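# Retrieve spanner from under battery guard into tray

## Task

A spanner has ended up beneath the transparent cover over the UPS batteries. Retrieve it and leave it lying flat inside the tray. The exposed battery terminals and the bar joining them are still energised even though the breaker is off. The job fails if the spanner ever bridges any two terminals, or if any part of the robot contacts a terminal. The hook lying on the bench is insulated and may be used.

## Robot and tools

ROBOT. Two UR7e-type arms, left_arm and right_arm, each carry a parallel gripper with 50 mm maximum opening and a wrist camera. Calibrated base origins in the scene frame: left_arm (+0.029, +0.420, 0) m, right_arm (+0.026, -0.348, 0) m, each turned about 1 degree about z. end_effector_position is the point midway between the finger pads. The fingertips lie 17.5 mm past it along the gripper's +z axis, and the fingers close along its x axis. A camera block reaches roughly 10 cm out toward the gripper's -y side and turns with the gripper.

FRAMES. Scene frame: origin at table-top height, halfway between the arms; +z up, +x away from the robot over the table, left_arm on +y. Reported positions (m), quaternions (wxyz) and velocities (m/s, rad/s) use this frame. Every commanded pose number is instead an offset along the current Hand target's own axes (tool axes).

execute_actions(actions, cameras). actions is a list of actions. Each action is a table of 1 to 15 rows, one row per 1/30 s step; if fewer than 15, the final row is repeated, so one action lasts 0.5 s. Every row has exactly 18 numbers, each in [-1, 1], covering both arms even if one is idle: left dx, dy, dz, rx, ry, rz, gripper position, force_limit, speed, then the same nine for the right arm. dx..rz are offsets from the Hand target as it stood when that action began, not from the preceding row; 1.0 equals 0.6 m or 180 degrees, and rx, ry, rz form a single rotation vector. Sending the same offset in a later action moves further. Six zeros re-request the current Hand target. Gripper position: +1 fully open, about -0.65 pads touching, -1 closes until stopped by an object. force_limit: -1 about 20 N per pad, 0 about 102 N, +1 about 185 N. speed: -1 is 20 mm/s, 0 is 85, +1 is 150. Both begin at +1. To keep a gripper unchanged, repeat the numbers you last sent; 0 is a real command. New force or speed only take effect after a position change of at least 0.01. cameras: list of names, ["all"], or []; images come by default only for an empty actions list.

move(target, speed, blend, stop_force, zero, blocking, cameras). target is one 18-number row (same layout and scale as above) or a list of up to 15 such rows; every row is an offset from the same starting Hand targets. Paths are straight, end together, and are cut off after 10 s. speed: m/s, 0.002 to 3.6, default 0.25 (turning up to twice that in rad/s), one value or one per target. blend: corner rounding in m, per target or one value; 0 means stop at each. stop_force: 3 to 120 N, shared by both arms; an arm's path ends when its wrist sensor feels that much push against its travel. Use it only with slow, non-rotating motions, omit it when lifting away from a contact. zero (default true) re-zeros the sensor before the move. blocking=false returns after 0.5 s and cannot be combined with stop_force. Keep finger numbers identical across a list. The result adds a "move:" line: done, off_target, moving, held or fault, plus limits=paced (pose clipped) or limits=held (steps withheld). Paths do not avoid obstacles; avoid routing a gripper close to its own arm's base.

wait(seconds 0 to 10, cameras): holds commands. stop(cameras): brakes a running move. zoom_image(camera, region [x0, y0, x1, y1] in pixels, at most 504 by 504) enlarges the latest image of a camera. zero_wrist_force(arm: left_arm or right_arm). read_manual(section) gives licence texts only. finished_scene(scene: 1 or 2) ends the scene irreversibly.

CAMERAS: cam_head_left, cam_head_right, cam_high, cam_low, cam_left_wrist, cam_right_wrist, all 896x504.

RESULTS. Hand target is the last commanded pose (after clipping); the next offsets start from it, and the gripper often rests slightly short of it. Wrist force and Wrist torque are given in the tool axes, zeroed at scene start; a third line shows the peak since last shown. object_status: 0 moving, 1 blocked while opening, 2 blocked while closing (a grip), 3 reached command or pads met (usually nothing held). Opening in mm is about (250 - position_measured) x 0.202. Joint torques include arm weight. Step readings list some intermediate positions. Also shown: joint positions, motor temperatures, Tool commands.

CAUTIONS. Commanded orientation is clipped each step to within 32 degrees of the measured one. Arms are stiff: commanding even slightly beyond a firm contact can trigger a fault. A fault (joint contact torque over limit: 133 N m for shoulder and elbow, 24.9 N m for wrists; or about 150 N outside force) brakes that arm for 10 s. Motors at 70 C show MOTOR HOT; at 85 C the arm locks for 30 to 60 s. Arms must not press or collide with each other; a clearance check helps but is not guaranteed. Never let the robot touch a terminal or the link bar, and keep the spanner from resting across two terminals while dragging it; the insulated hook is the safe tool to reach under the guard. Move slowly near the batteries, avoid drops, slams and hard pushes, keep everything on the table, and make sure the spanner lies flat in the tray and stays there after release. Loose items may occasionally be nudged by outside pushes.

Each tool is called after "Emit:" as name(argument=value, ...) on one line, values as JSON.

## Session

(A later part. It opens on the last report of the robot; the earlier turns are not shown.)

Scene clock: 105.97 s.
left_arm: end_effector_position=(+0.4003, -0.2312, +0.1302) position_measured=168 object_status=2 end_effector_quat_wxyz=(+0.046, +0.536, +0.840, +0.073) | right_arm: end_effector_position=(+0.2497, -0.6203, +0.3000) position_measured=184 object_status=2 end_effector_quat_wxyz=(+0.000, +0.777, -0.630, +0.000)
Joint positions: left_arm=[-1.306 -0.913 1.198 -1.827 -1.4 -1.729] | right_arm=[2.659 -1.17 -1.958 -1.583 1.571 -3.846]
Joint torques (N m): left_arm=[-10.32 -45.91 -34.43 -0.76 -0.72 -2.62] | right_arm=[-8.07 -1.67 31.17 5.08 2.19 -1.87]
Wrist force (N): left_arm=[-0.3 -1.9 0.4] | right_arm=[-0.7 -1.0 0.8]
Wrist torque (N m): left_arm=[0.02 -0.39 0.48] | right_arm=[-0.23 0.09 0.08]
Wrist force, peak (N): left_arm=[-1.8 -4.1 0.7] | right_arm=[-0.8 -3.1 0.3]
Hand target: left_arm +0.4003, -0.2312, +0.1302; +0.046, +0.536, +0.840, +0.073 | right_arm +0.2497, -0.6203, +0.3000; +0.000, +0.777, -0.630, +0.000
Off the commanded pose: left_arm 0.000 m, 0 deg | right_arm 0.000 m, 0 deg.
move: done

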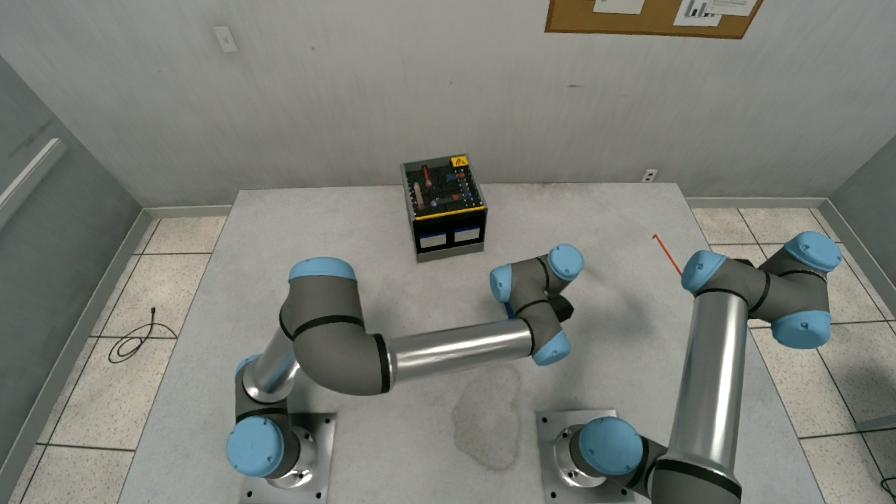

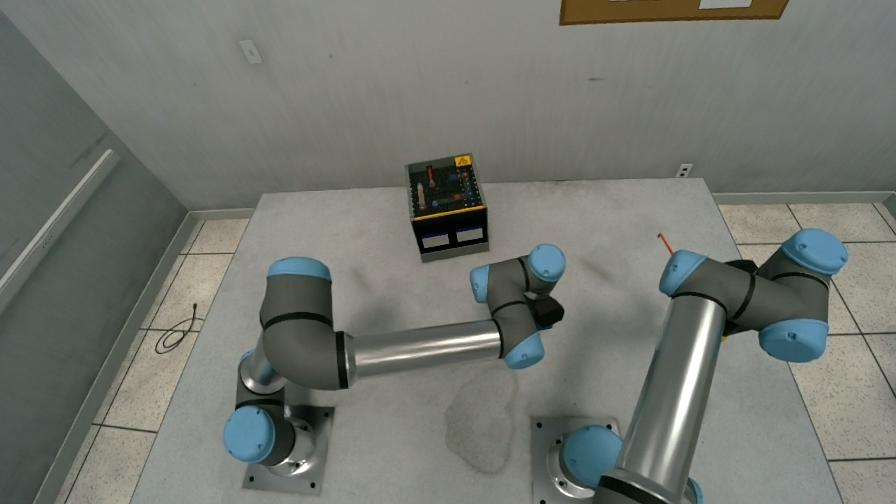

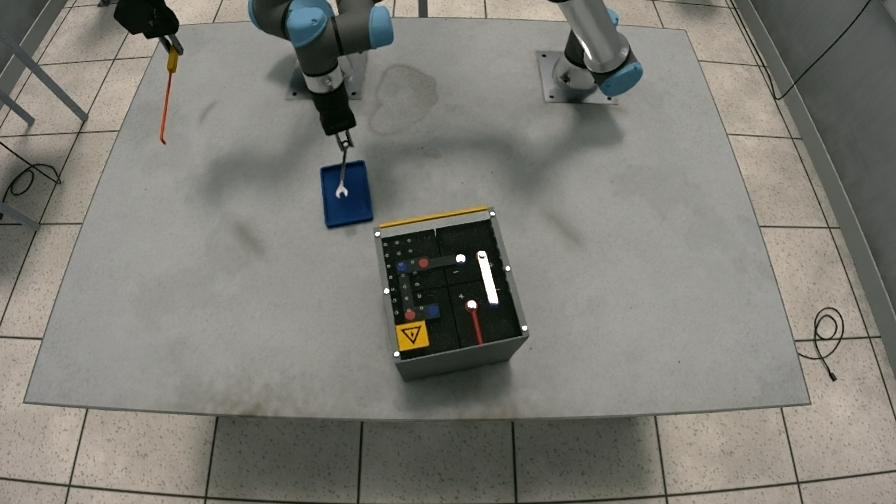

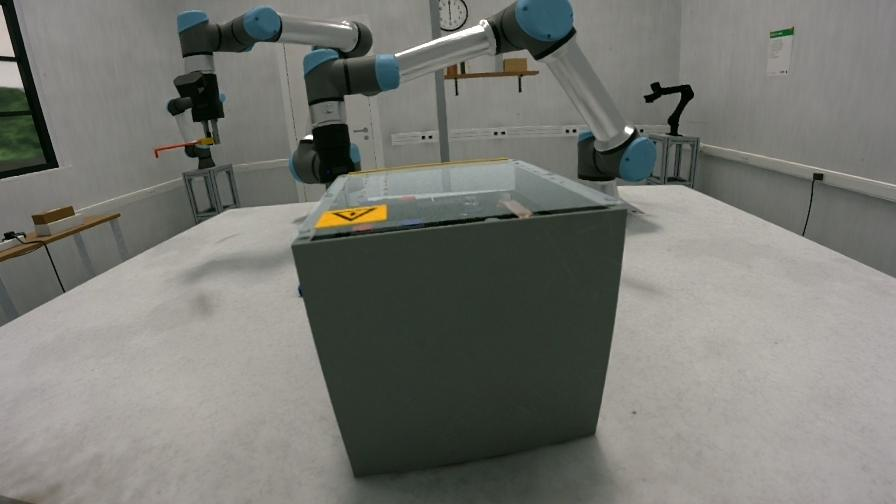

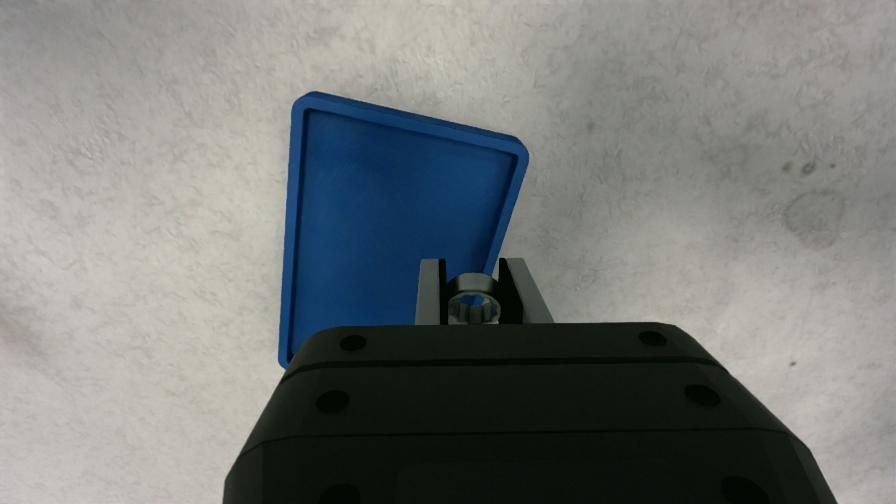

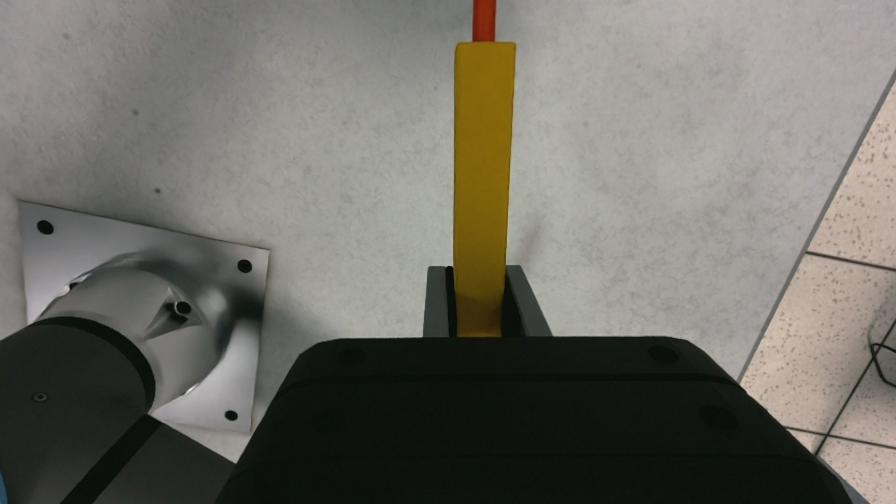

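Emit:
move(target=[[-0.0005,-0.0265,0.114,0,-0.0116,0.0657,-1,0.2,-0.7,0,0,0,0,0,0,-1,-0.3,-1]], speed=0.1, cameras=["cam_left_wrist","cam_high"])

Scene clock: 109.30 s.
left_arm: end_effector_position=(+0.3968, -0.2330, +0.0601) position_measured=168 object_status=2 end_effector_quat_wxyz=(+0.053, +0.621, +0.779, +0.068) | right_arm: end_effector_position=(+0.2497, -0.6203, +0.3000) position_measured=184 object_status=2 end_effector_quat_wxyz=(+0.000, +0.777, -0.630, +0.000)
Joint positions: left_arm=[-1.312 -0.868 1.323 -2.032 -1.398 -1.522] | right_arm=[2.659 -1.17 -1.958 -1.583 1.571 -3.846]
Joint torques (N m): left_arm=[-10.5 -45.1 -15.02 -6.16 -0.68 1.98] | right_arm=[-8.32 -2.26 30.98 5.01 2.24 -1.93]
Wrist force (N): left_arm=[-0.4 -1.8 0.1] | right_arm=[-0.7 -1.2 0.7]
Wrist torque (N m): left_arm=[0.02 -0.37 0.40] | right_arm=[-0.26 0.10 0.08]
Wrist force, peak (N): left_arm=[-0.4 -2.3 0.5] | right_arm=[-0.8 -1.2 0.9]
Hand target: left_arm +0.3968, -0.2330, +0.0601; +0.053, +0.621, +0.779, +0.068 | right_arm +0.2497, -0.6203, +0.3000; +0.000, +0.777, -0.630, +0.000
Off the commanded pose: left_arm 0.000 m, 0 deg | right_arm 0.000 m, 0 deg.
move: done
Images, in order (width x height): cam_high 896x504, cam_left_wrist 896x504.

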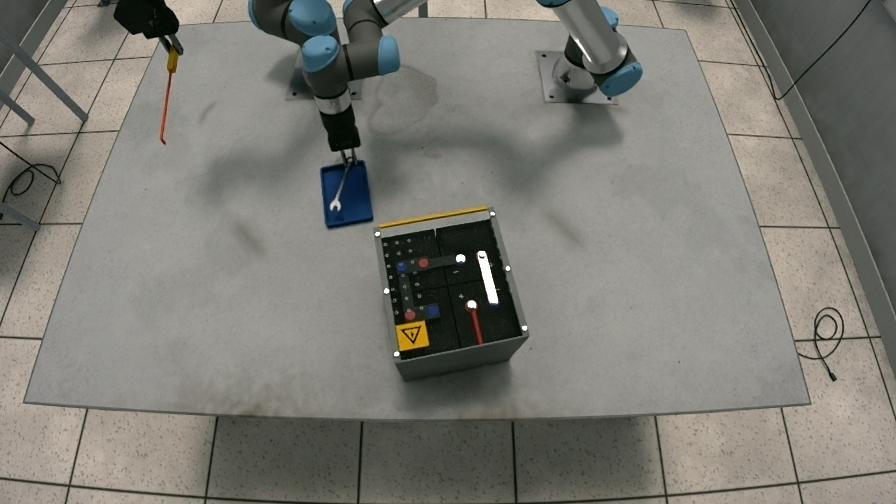

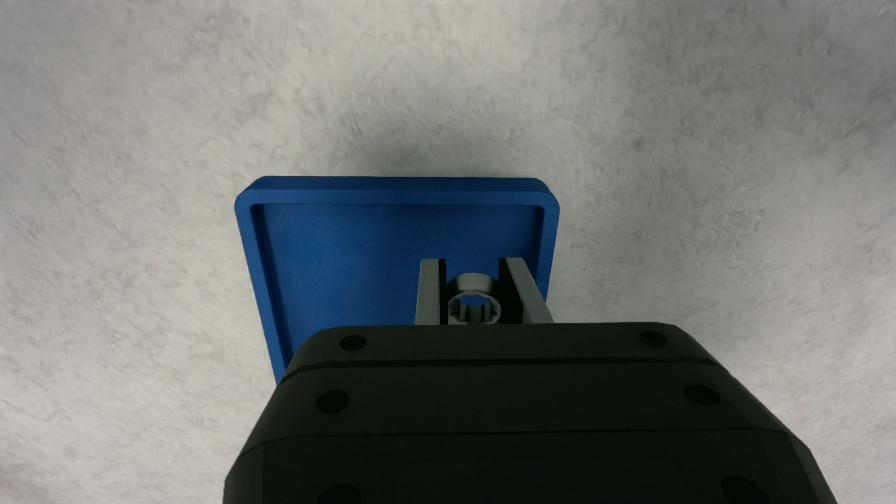

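Emit:
zoom_image(camera="cam_high", region=[305, 145, 395, 240])

Scaled by 5.305.

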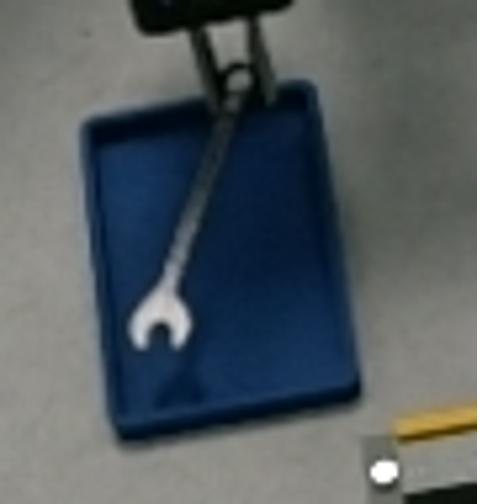

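Emit:
move(target=[[0,-0.0052,0.0295,0,0,0,-1,0.2,-0.7,0,0,0,0,0,0,-1,-0.3,-1]], speed=0.06, stop_force=5, cameras=["cam_left_wrist","cam_high"])

Emit:
zoom_image(camera="cam_high", region=[305, 145, 395, 240])

Scene clock: 113.07 s.
left_arm: end_effector_position=(+0.3967, -0.2330, +0.0421) position_measured=168 object_status=2 end_effector_quat_wxyz=(+0.053, +0.621, +0.779, +0.068) | right_arm: end_effector_position=(+0.2497, -0.6203, +0.3000) position_measured=184 object_status=2 end_effector_quat_wxyz=(+0.000, +0.777, -0.630, +0.000)
Joint positions: left_arm=[-1.312 -0.849 1.339 -2.068 -1.398 -1.522] | right_arm=[2.659 -1.17 -1.958 -1.583 1.571 -3.846]
Joint torques (N m): left_arm=[-9.73 -46.02 -15.77 -5.8 -0.13 -2.09] | right_arm=[-8.1 -1.66 30.99 5.03 2.27 -1.85]
Wrist force (N): left_arm=[0.0 -1.9 0.3] | right_arm=[-0.7 -1.0 0.9]
Wrist torque (N m): left_arm=[0.01 -0.44 0.39] | right_arm=[-0.22 0.10 0.09]
Wrist force, peak (N): left_arm=[-0.1 -2.5 0.1] | right_arm=[-0.8 -1.2 1.0]
Hand target: left_arm +0.3968, -0.2330, +0.0421; +0.053, +0.621, +0.779, +0.068 | right_arm +0.2497, -0.6203, +0.3000; +0.000, +0.777, -0.630, +0.000
Off the commanded pose: left_arm 0.000 m, 0 deg | right_arm 0.000 m, 0 deg.
move: done
Images, in order (width x height): cam_high 896x504, cam_left_wrist 896x504.

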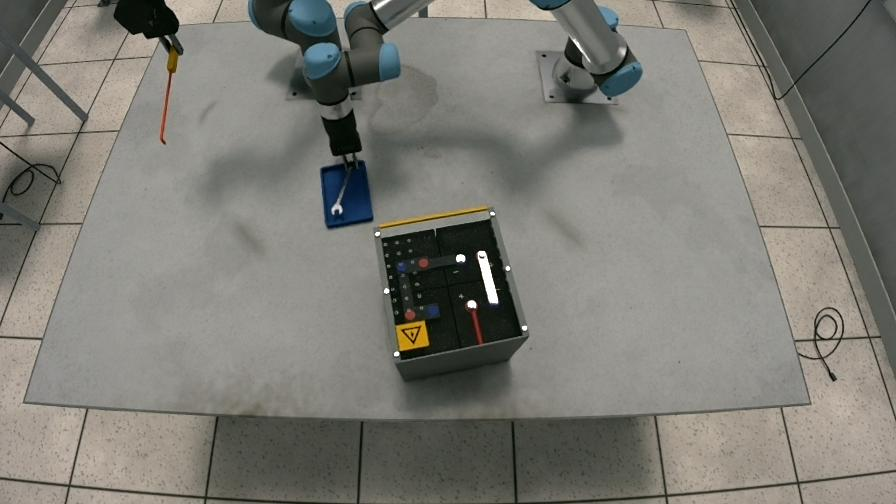

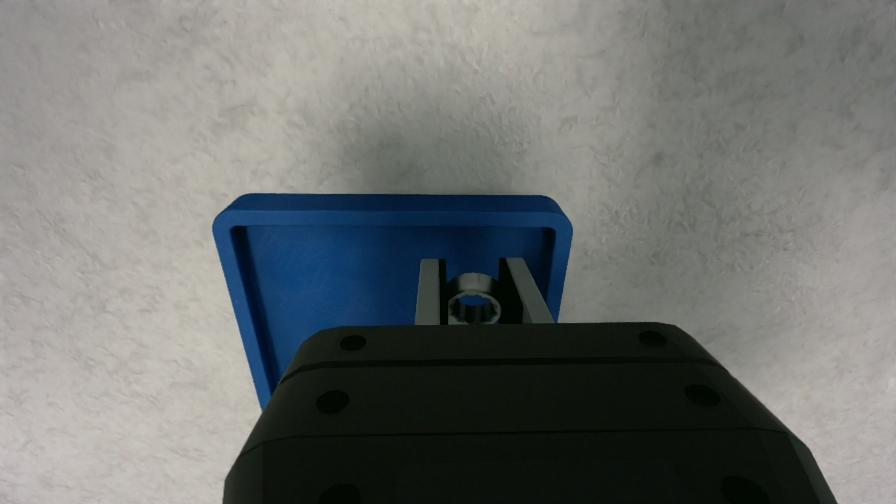

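Scaled by 5.305.

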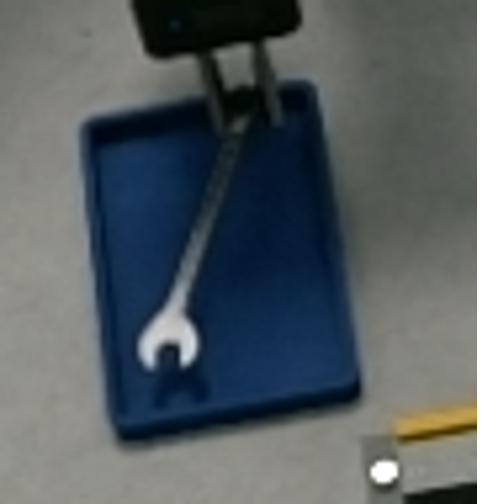

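Emit:
zoom_image(camera="cam_high", region=[318, 152, 378, 192])

Emit:
zoom_image(camera="cam_high", region=[318, 192, 378, 232])

Emit:
zoom_image(camera="cam_left_wrist", region=[400, 180, 600, 330])

Scaled by 8.400.

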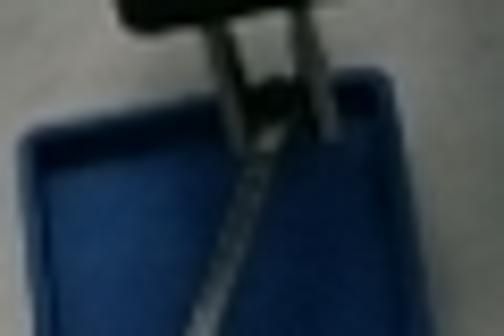

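Scaled by 8.400.

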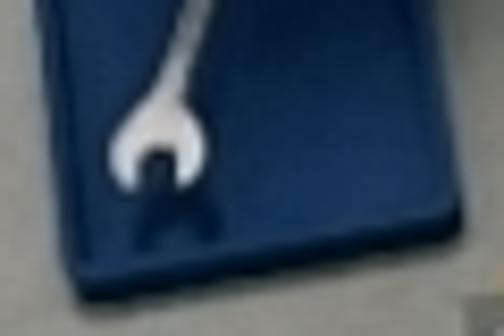

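Scaled by 2.520.

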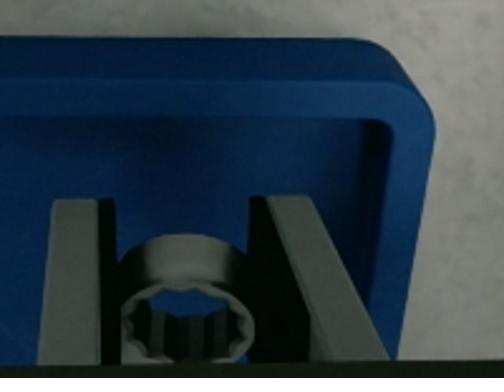

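Emit:
move(target=[[0,-0.0043,0.0341,0,0,0,-1,0.2,-0.7,0,0,0,0,0,0,-1,-0.3,-1]], speed=0.02, stop_force=4, cameras=["cam_left_wrist","cam_high"])

Emit:
zoom_image(camera="cam_high", region=[305, 145, 395, 240])

Scene clock: 116.37 s.
left_arm: end_effector_position=(+0.3977, -0.2328, +0.0215) position_measured=168 object_status=2 end_effector_quat_wxyz=(+0.053, +0.621, +0.779, +0.068) | right_arm: end_effector_position=(+0.2497, -0.6203, +0.3000) position_measured=184 object_status=2 end_effector_quat_wxyz=(+0.000, +0.777, -0.630, +0.000)
Joint positions: left_arm=[-1.311 -0.824 1.354 -2.108 -1.398 -1.521] | right_arm=[2.659 -1.17 -1.958 -1.583 1.571 -3.846]
Joint torques (N m): left_arm=[8.46 -45.53 -14.36 -5.22 0.98 2.21] | right_arm=[-8.13 -1.76 31.11 5 2.19 -1.81]
Wrist force (N): left_arm=[1.6 -2.0 -4.3] | right_arm=[-0.6 -1.0 0.9]
Wrist torque (N m): left_arm=[0.01 -0.41 0.41] | right_arm=[-0.22 0.07 0.09]
Wrist force, peak (N): left_arm=[1.6 -2.0 -4.3] | right_arm=[-0.7 -1.1 1.1]
Hand target: left_arm +0.3977, -0.2328, +0.0216; +0.053, +0.621, +0.779, +0.068 | right_arm +0.2497, -0.6203, +0.3000; +0.000, +0.777, -0.630, +0.000
Off the commanded pose: left_arm 0.000 m, 0 deg | right_arm 0.000 m, 0 deg.
move: contact (left_arm)
Images, in order (width x height): cam_high 896x504, cam_left_wrist 896x504.

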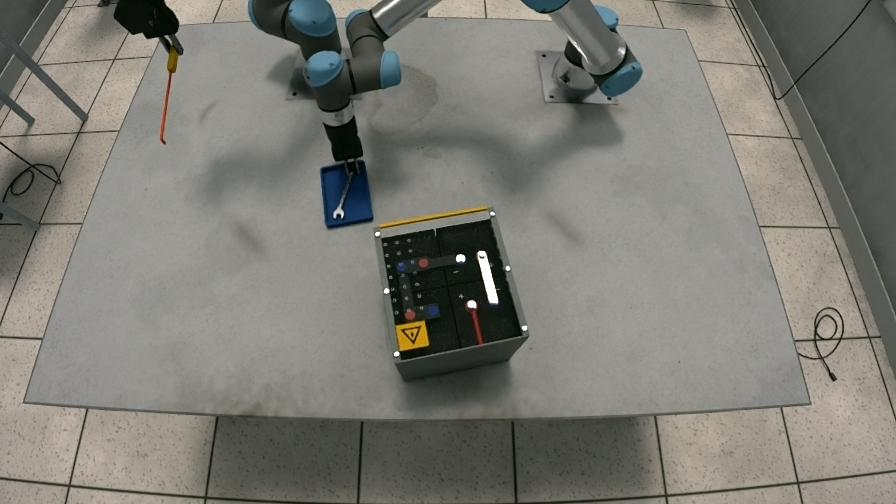

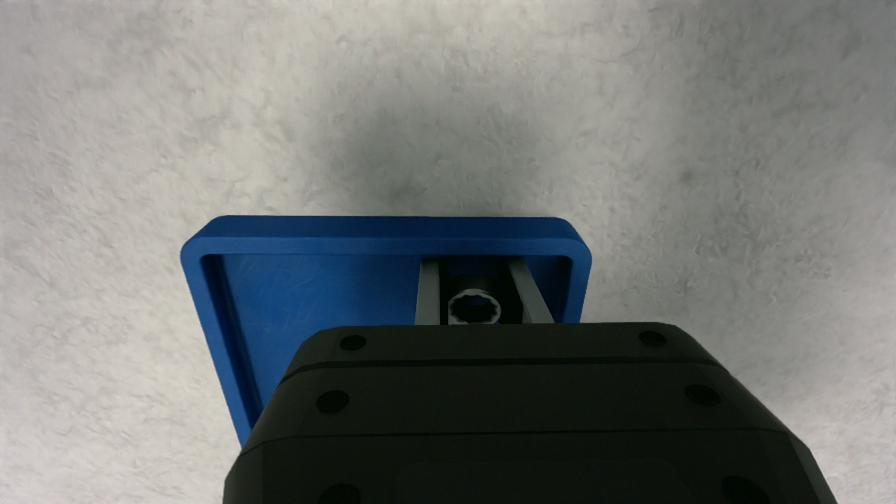

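Scaled by 5.305.

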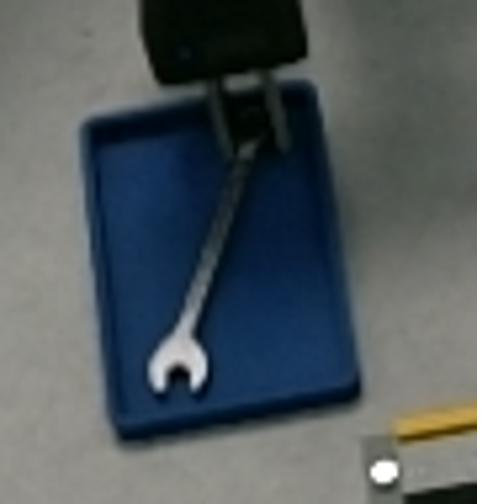

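Emit:
move(target=[[0,0,0,0,0,0,0.1,0.2,-1,0,0,0,0,0,0,-1,-0.3,-1],[0,0.0087,-0.0492,0,0,0,0.1,0.2,-1,-0.02,-0.016,0.05,0,0,0,-1,-0.3,-1],[0,0.0376,-0.2134,0,0,0,0.1,0.2,-1,-0.1464,-0.1168,0.3667,0.0072,0,0,-1,-0.3,-1]], speed=[0.05,0.08,0.25], blend=[0,0.01,0], cameras=["cam_left_wrist","cam_high","cam_right_wrist"])

Emit:
zoom_image(camera="cam_high", region=[305, 145, 395, 240])

Scene clock: 119.63 s.
left_arm: end_effector_position=(+0.3980, -0.2329, +0.1516) position_measured=138 object_status=3 end_effector_quat_wxyz=(+0.053, +0.621, +0.779, +0.068) | right_arm: end_effector_position=(+0.3003, -0.5199, +0.0800) position_measured=184 object_status=2 end_effector_quat_wxyz=(-0.009, +0.777, -0.630, +0.007)
Joint positions: left_arm=[-1.31 -0.947 1.208 -1.839 -1.398 -1.52] | right_arm=[3.012 -1.269 -2.504 -0.917 1.579 -3.493]
Joint torques (N m): left_arm=[6.81 -61.13 -34.42 -0.66 -0.71 -2.25] | right_arm=[9.48 -1.94 13.85 5.12 -1.96 2.03]
Wrist force (N): left_arm=[-0.2 -2.0 0.0] | right_arm=[-0.7 -1.0 0.7]
Wrist torque (N m): left_arm=[-0.06 -0.43 0.39] | right_arm=[-0.26 0.12 0.01]
Wrist force, peak (N): left_arm=[1.8 -0.8 -5.8] | right_arm=[-1.7 -1.4 2.6]
Hand target: left_arm +0.3980, -0.2329, +0.1516; +0.053, +0.621, +0.779, +0.068 | right_arm +0.3003, -0.5199, +0.0800; -0.009, +0.777, -0.630, +0.007
Off the commanded pose: left_arm 0.000 m, 0 deg | right_arm 0.000 m, 0 deg.
move: done
Images, in order (width x height): cam_high 896x504, cam_left_wrist 896x504, cam_right_wrist 896x504.

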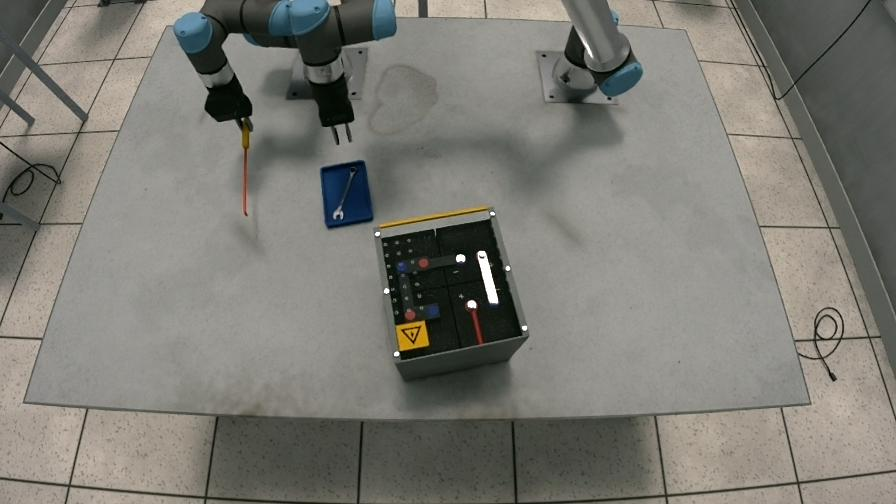

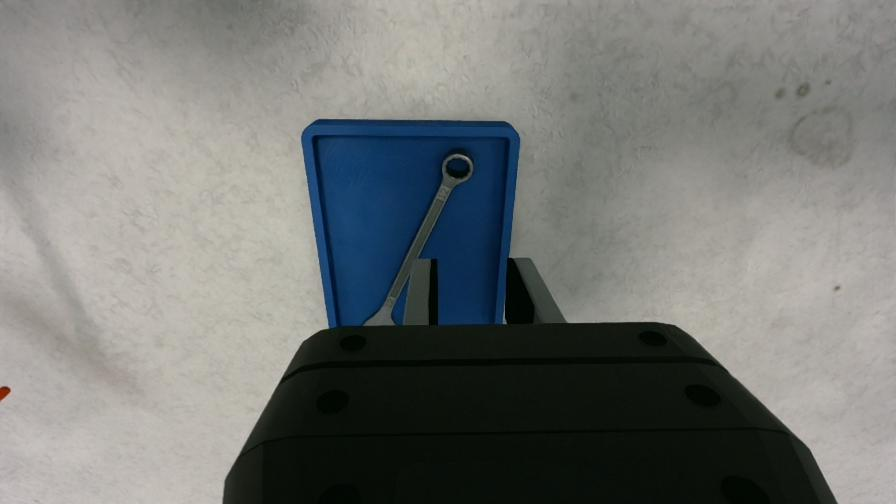

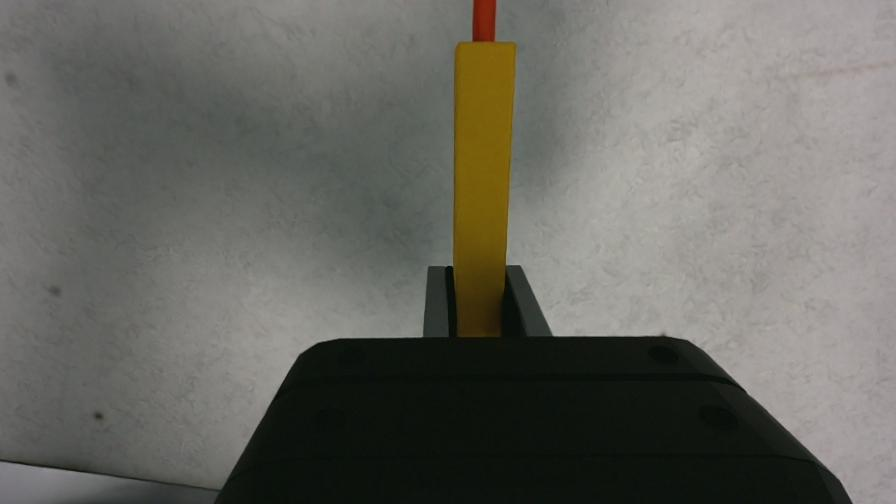

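Scaled by 5.305.

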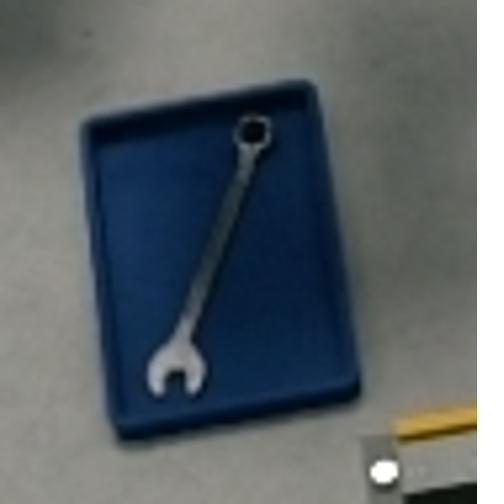

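Emit:
move(target=[[0,0,0,0,0,0,0.1,0.2,-1,0,0.0017,0.075,0,0,0,-1,-0.3,-1],[0,0,0,0,0,0,0.1,0.2,-1,0,0.0023,0.1012,0,0,0,-1,-0.3,-1]], speed=[0.08,0.02], stop_force=5)

Emit:
move(target=[[0,0,0,0,0,0,0.1,0.2,-1,0,0,0,0,0,0,0.1,-0.3,-1],[0,0,0,0,0,0,0.1,0.2,-1,0,-0.0015,-0.067,0,0,0,0.1,-0.3,-1],[0,0,0,0,0,0,0.1,0.2,-1,0,-0.0045,-0.2,0,0,0,0.1,-0.3,-1]], speed=[0.05,0.08,0.25], blend=[0,0.01,0], cameras=["cam_high","cam_right_wrist"])

Scene clock: 122.63 s.
left_arm: end_effector_position=(+0.3980, -0.2329, +0.1516) position_measured=138 object_status=3 end_effector_quat_wxyz=(+0.053, +0.621, +0.779, +0.068) | right_arm: end_effector_position=(+0.3004, -0.5199, +0.0192) position_measured=184 object_status=2 end_effector_quat_wxyz=(-0.009, +0.777, -0.630, +0.007)
Joint positions: left_arm=[-1.31 -0.947 1.208 -1.839 -1.398 -1.52] | right_arm=[3.012 -1.448 -2.598 -0.644 1.579 -3.493]
Joint torques (N m): left_arm=[-0.13 -61.1 -34.16 -0.7 -0.78 -2.25] | right_arm=[-8.14 2.31 9.29 5.08 2.19 -1.79]
Wrist force (N): left_arm=[-0.2 -2.1 -0.2] | right_arm=[-0.8 -1.0 1.0]
Wrist torque (N m): left_arm=[-0.07 -0.43 0.39] | right_arm=[-0.25 0.14 0.08]
Wrist force, peak (N): left_arm=[-0.3 -2.2 -0.1] | right_arm=[-0.8 -0.9 1.4]
Hand target: left_arm +0.3980, -0.2329, +0.1516; +0.053, +0.621, +0.779, +0.068 | right_arm +0.3004, -0.5199, +0.0192; -0.009, +0.777, -0.630, +0.007
Off the commanded pose: left_arm 0.000 m, 0 deg | right_arm 0.000 m, 0 deg.
move: done

Scene clock: 124.80 s.
left_arm: end_effector_position=(+0.3980, -0.2329, +0.1516) position_measured=138 object_status=3 end_effector_quat_wxyz=(+0.053, +0.621, +0.779, +0.068) | right_arm: end_effector_position=(+0.3002, -0.5199, +0.1392) position_measured=138 object_status=3 end_effector_quat_wxyz=(-0.009, +0.777, -0.630, +0.007)
Joint positions: left_arm=[-1.31 -0.947 1.208 -1.839 -1.398 -1.52] | right_arm=[3.012 -1.161 -2.39 -1.139 1.579 -3.493]
Joint torques (N m): left_arm=[-4.89 -60.55 -34.43 -0.73 -0.74 -2.23] | right_arm=[9.33 15.13 29.82 0.93 -1.98 2.02]
Wrist force (N): left_arm=[-0.3 -1.8 -0.3] | right_arm=[-0.8 -1.1 0.5]
Wrist torque (N m): left_arm=[-0.03 -0.41 0.39] | right_arm=[-0.21 0.11 0.02]
Wrist force, peak (N): left_arm=[-0.4 -2.3 0.0] | right_arm=[-0.8 -1.6 -1.3]
Hand target: left_arm +0.3980, -0.2329, +0.1516; +0.053, +0.621, +0.779, +0.068 | right_arm +0.3002, -0.5199, +0.1393; -0.009, +0.777, -0.630, +0.007
Off the commanded pose: left_arm 0.000 m, 0 deg | right_arm 0.000 m, 0 deg.
move: done
Images, in order (width x height): cam_high 896x504, cam_right_wrist 896x504.

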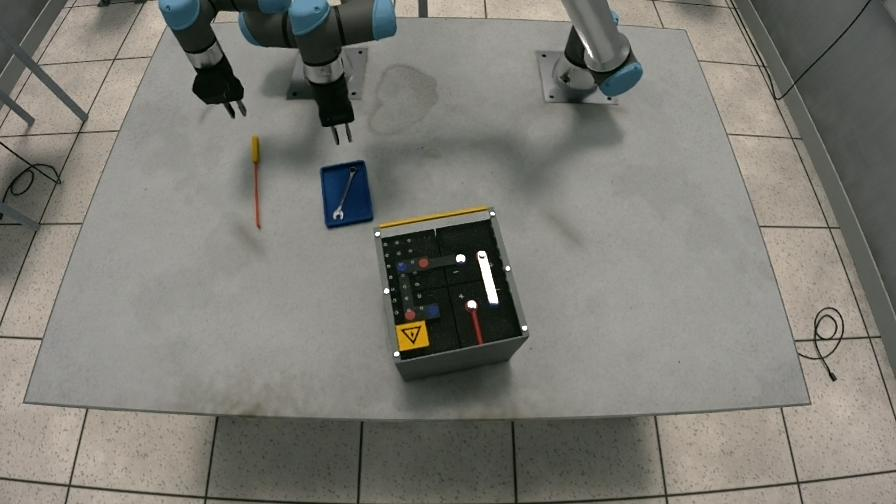

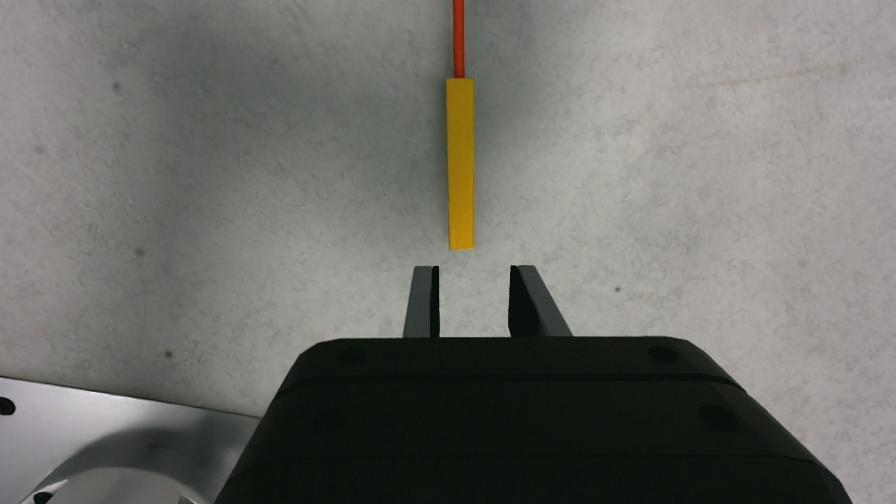

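Emit:
finished_scene(scene=1)

The scene is finished: the task was done.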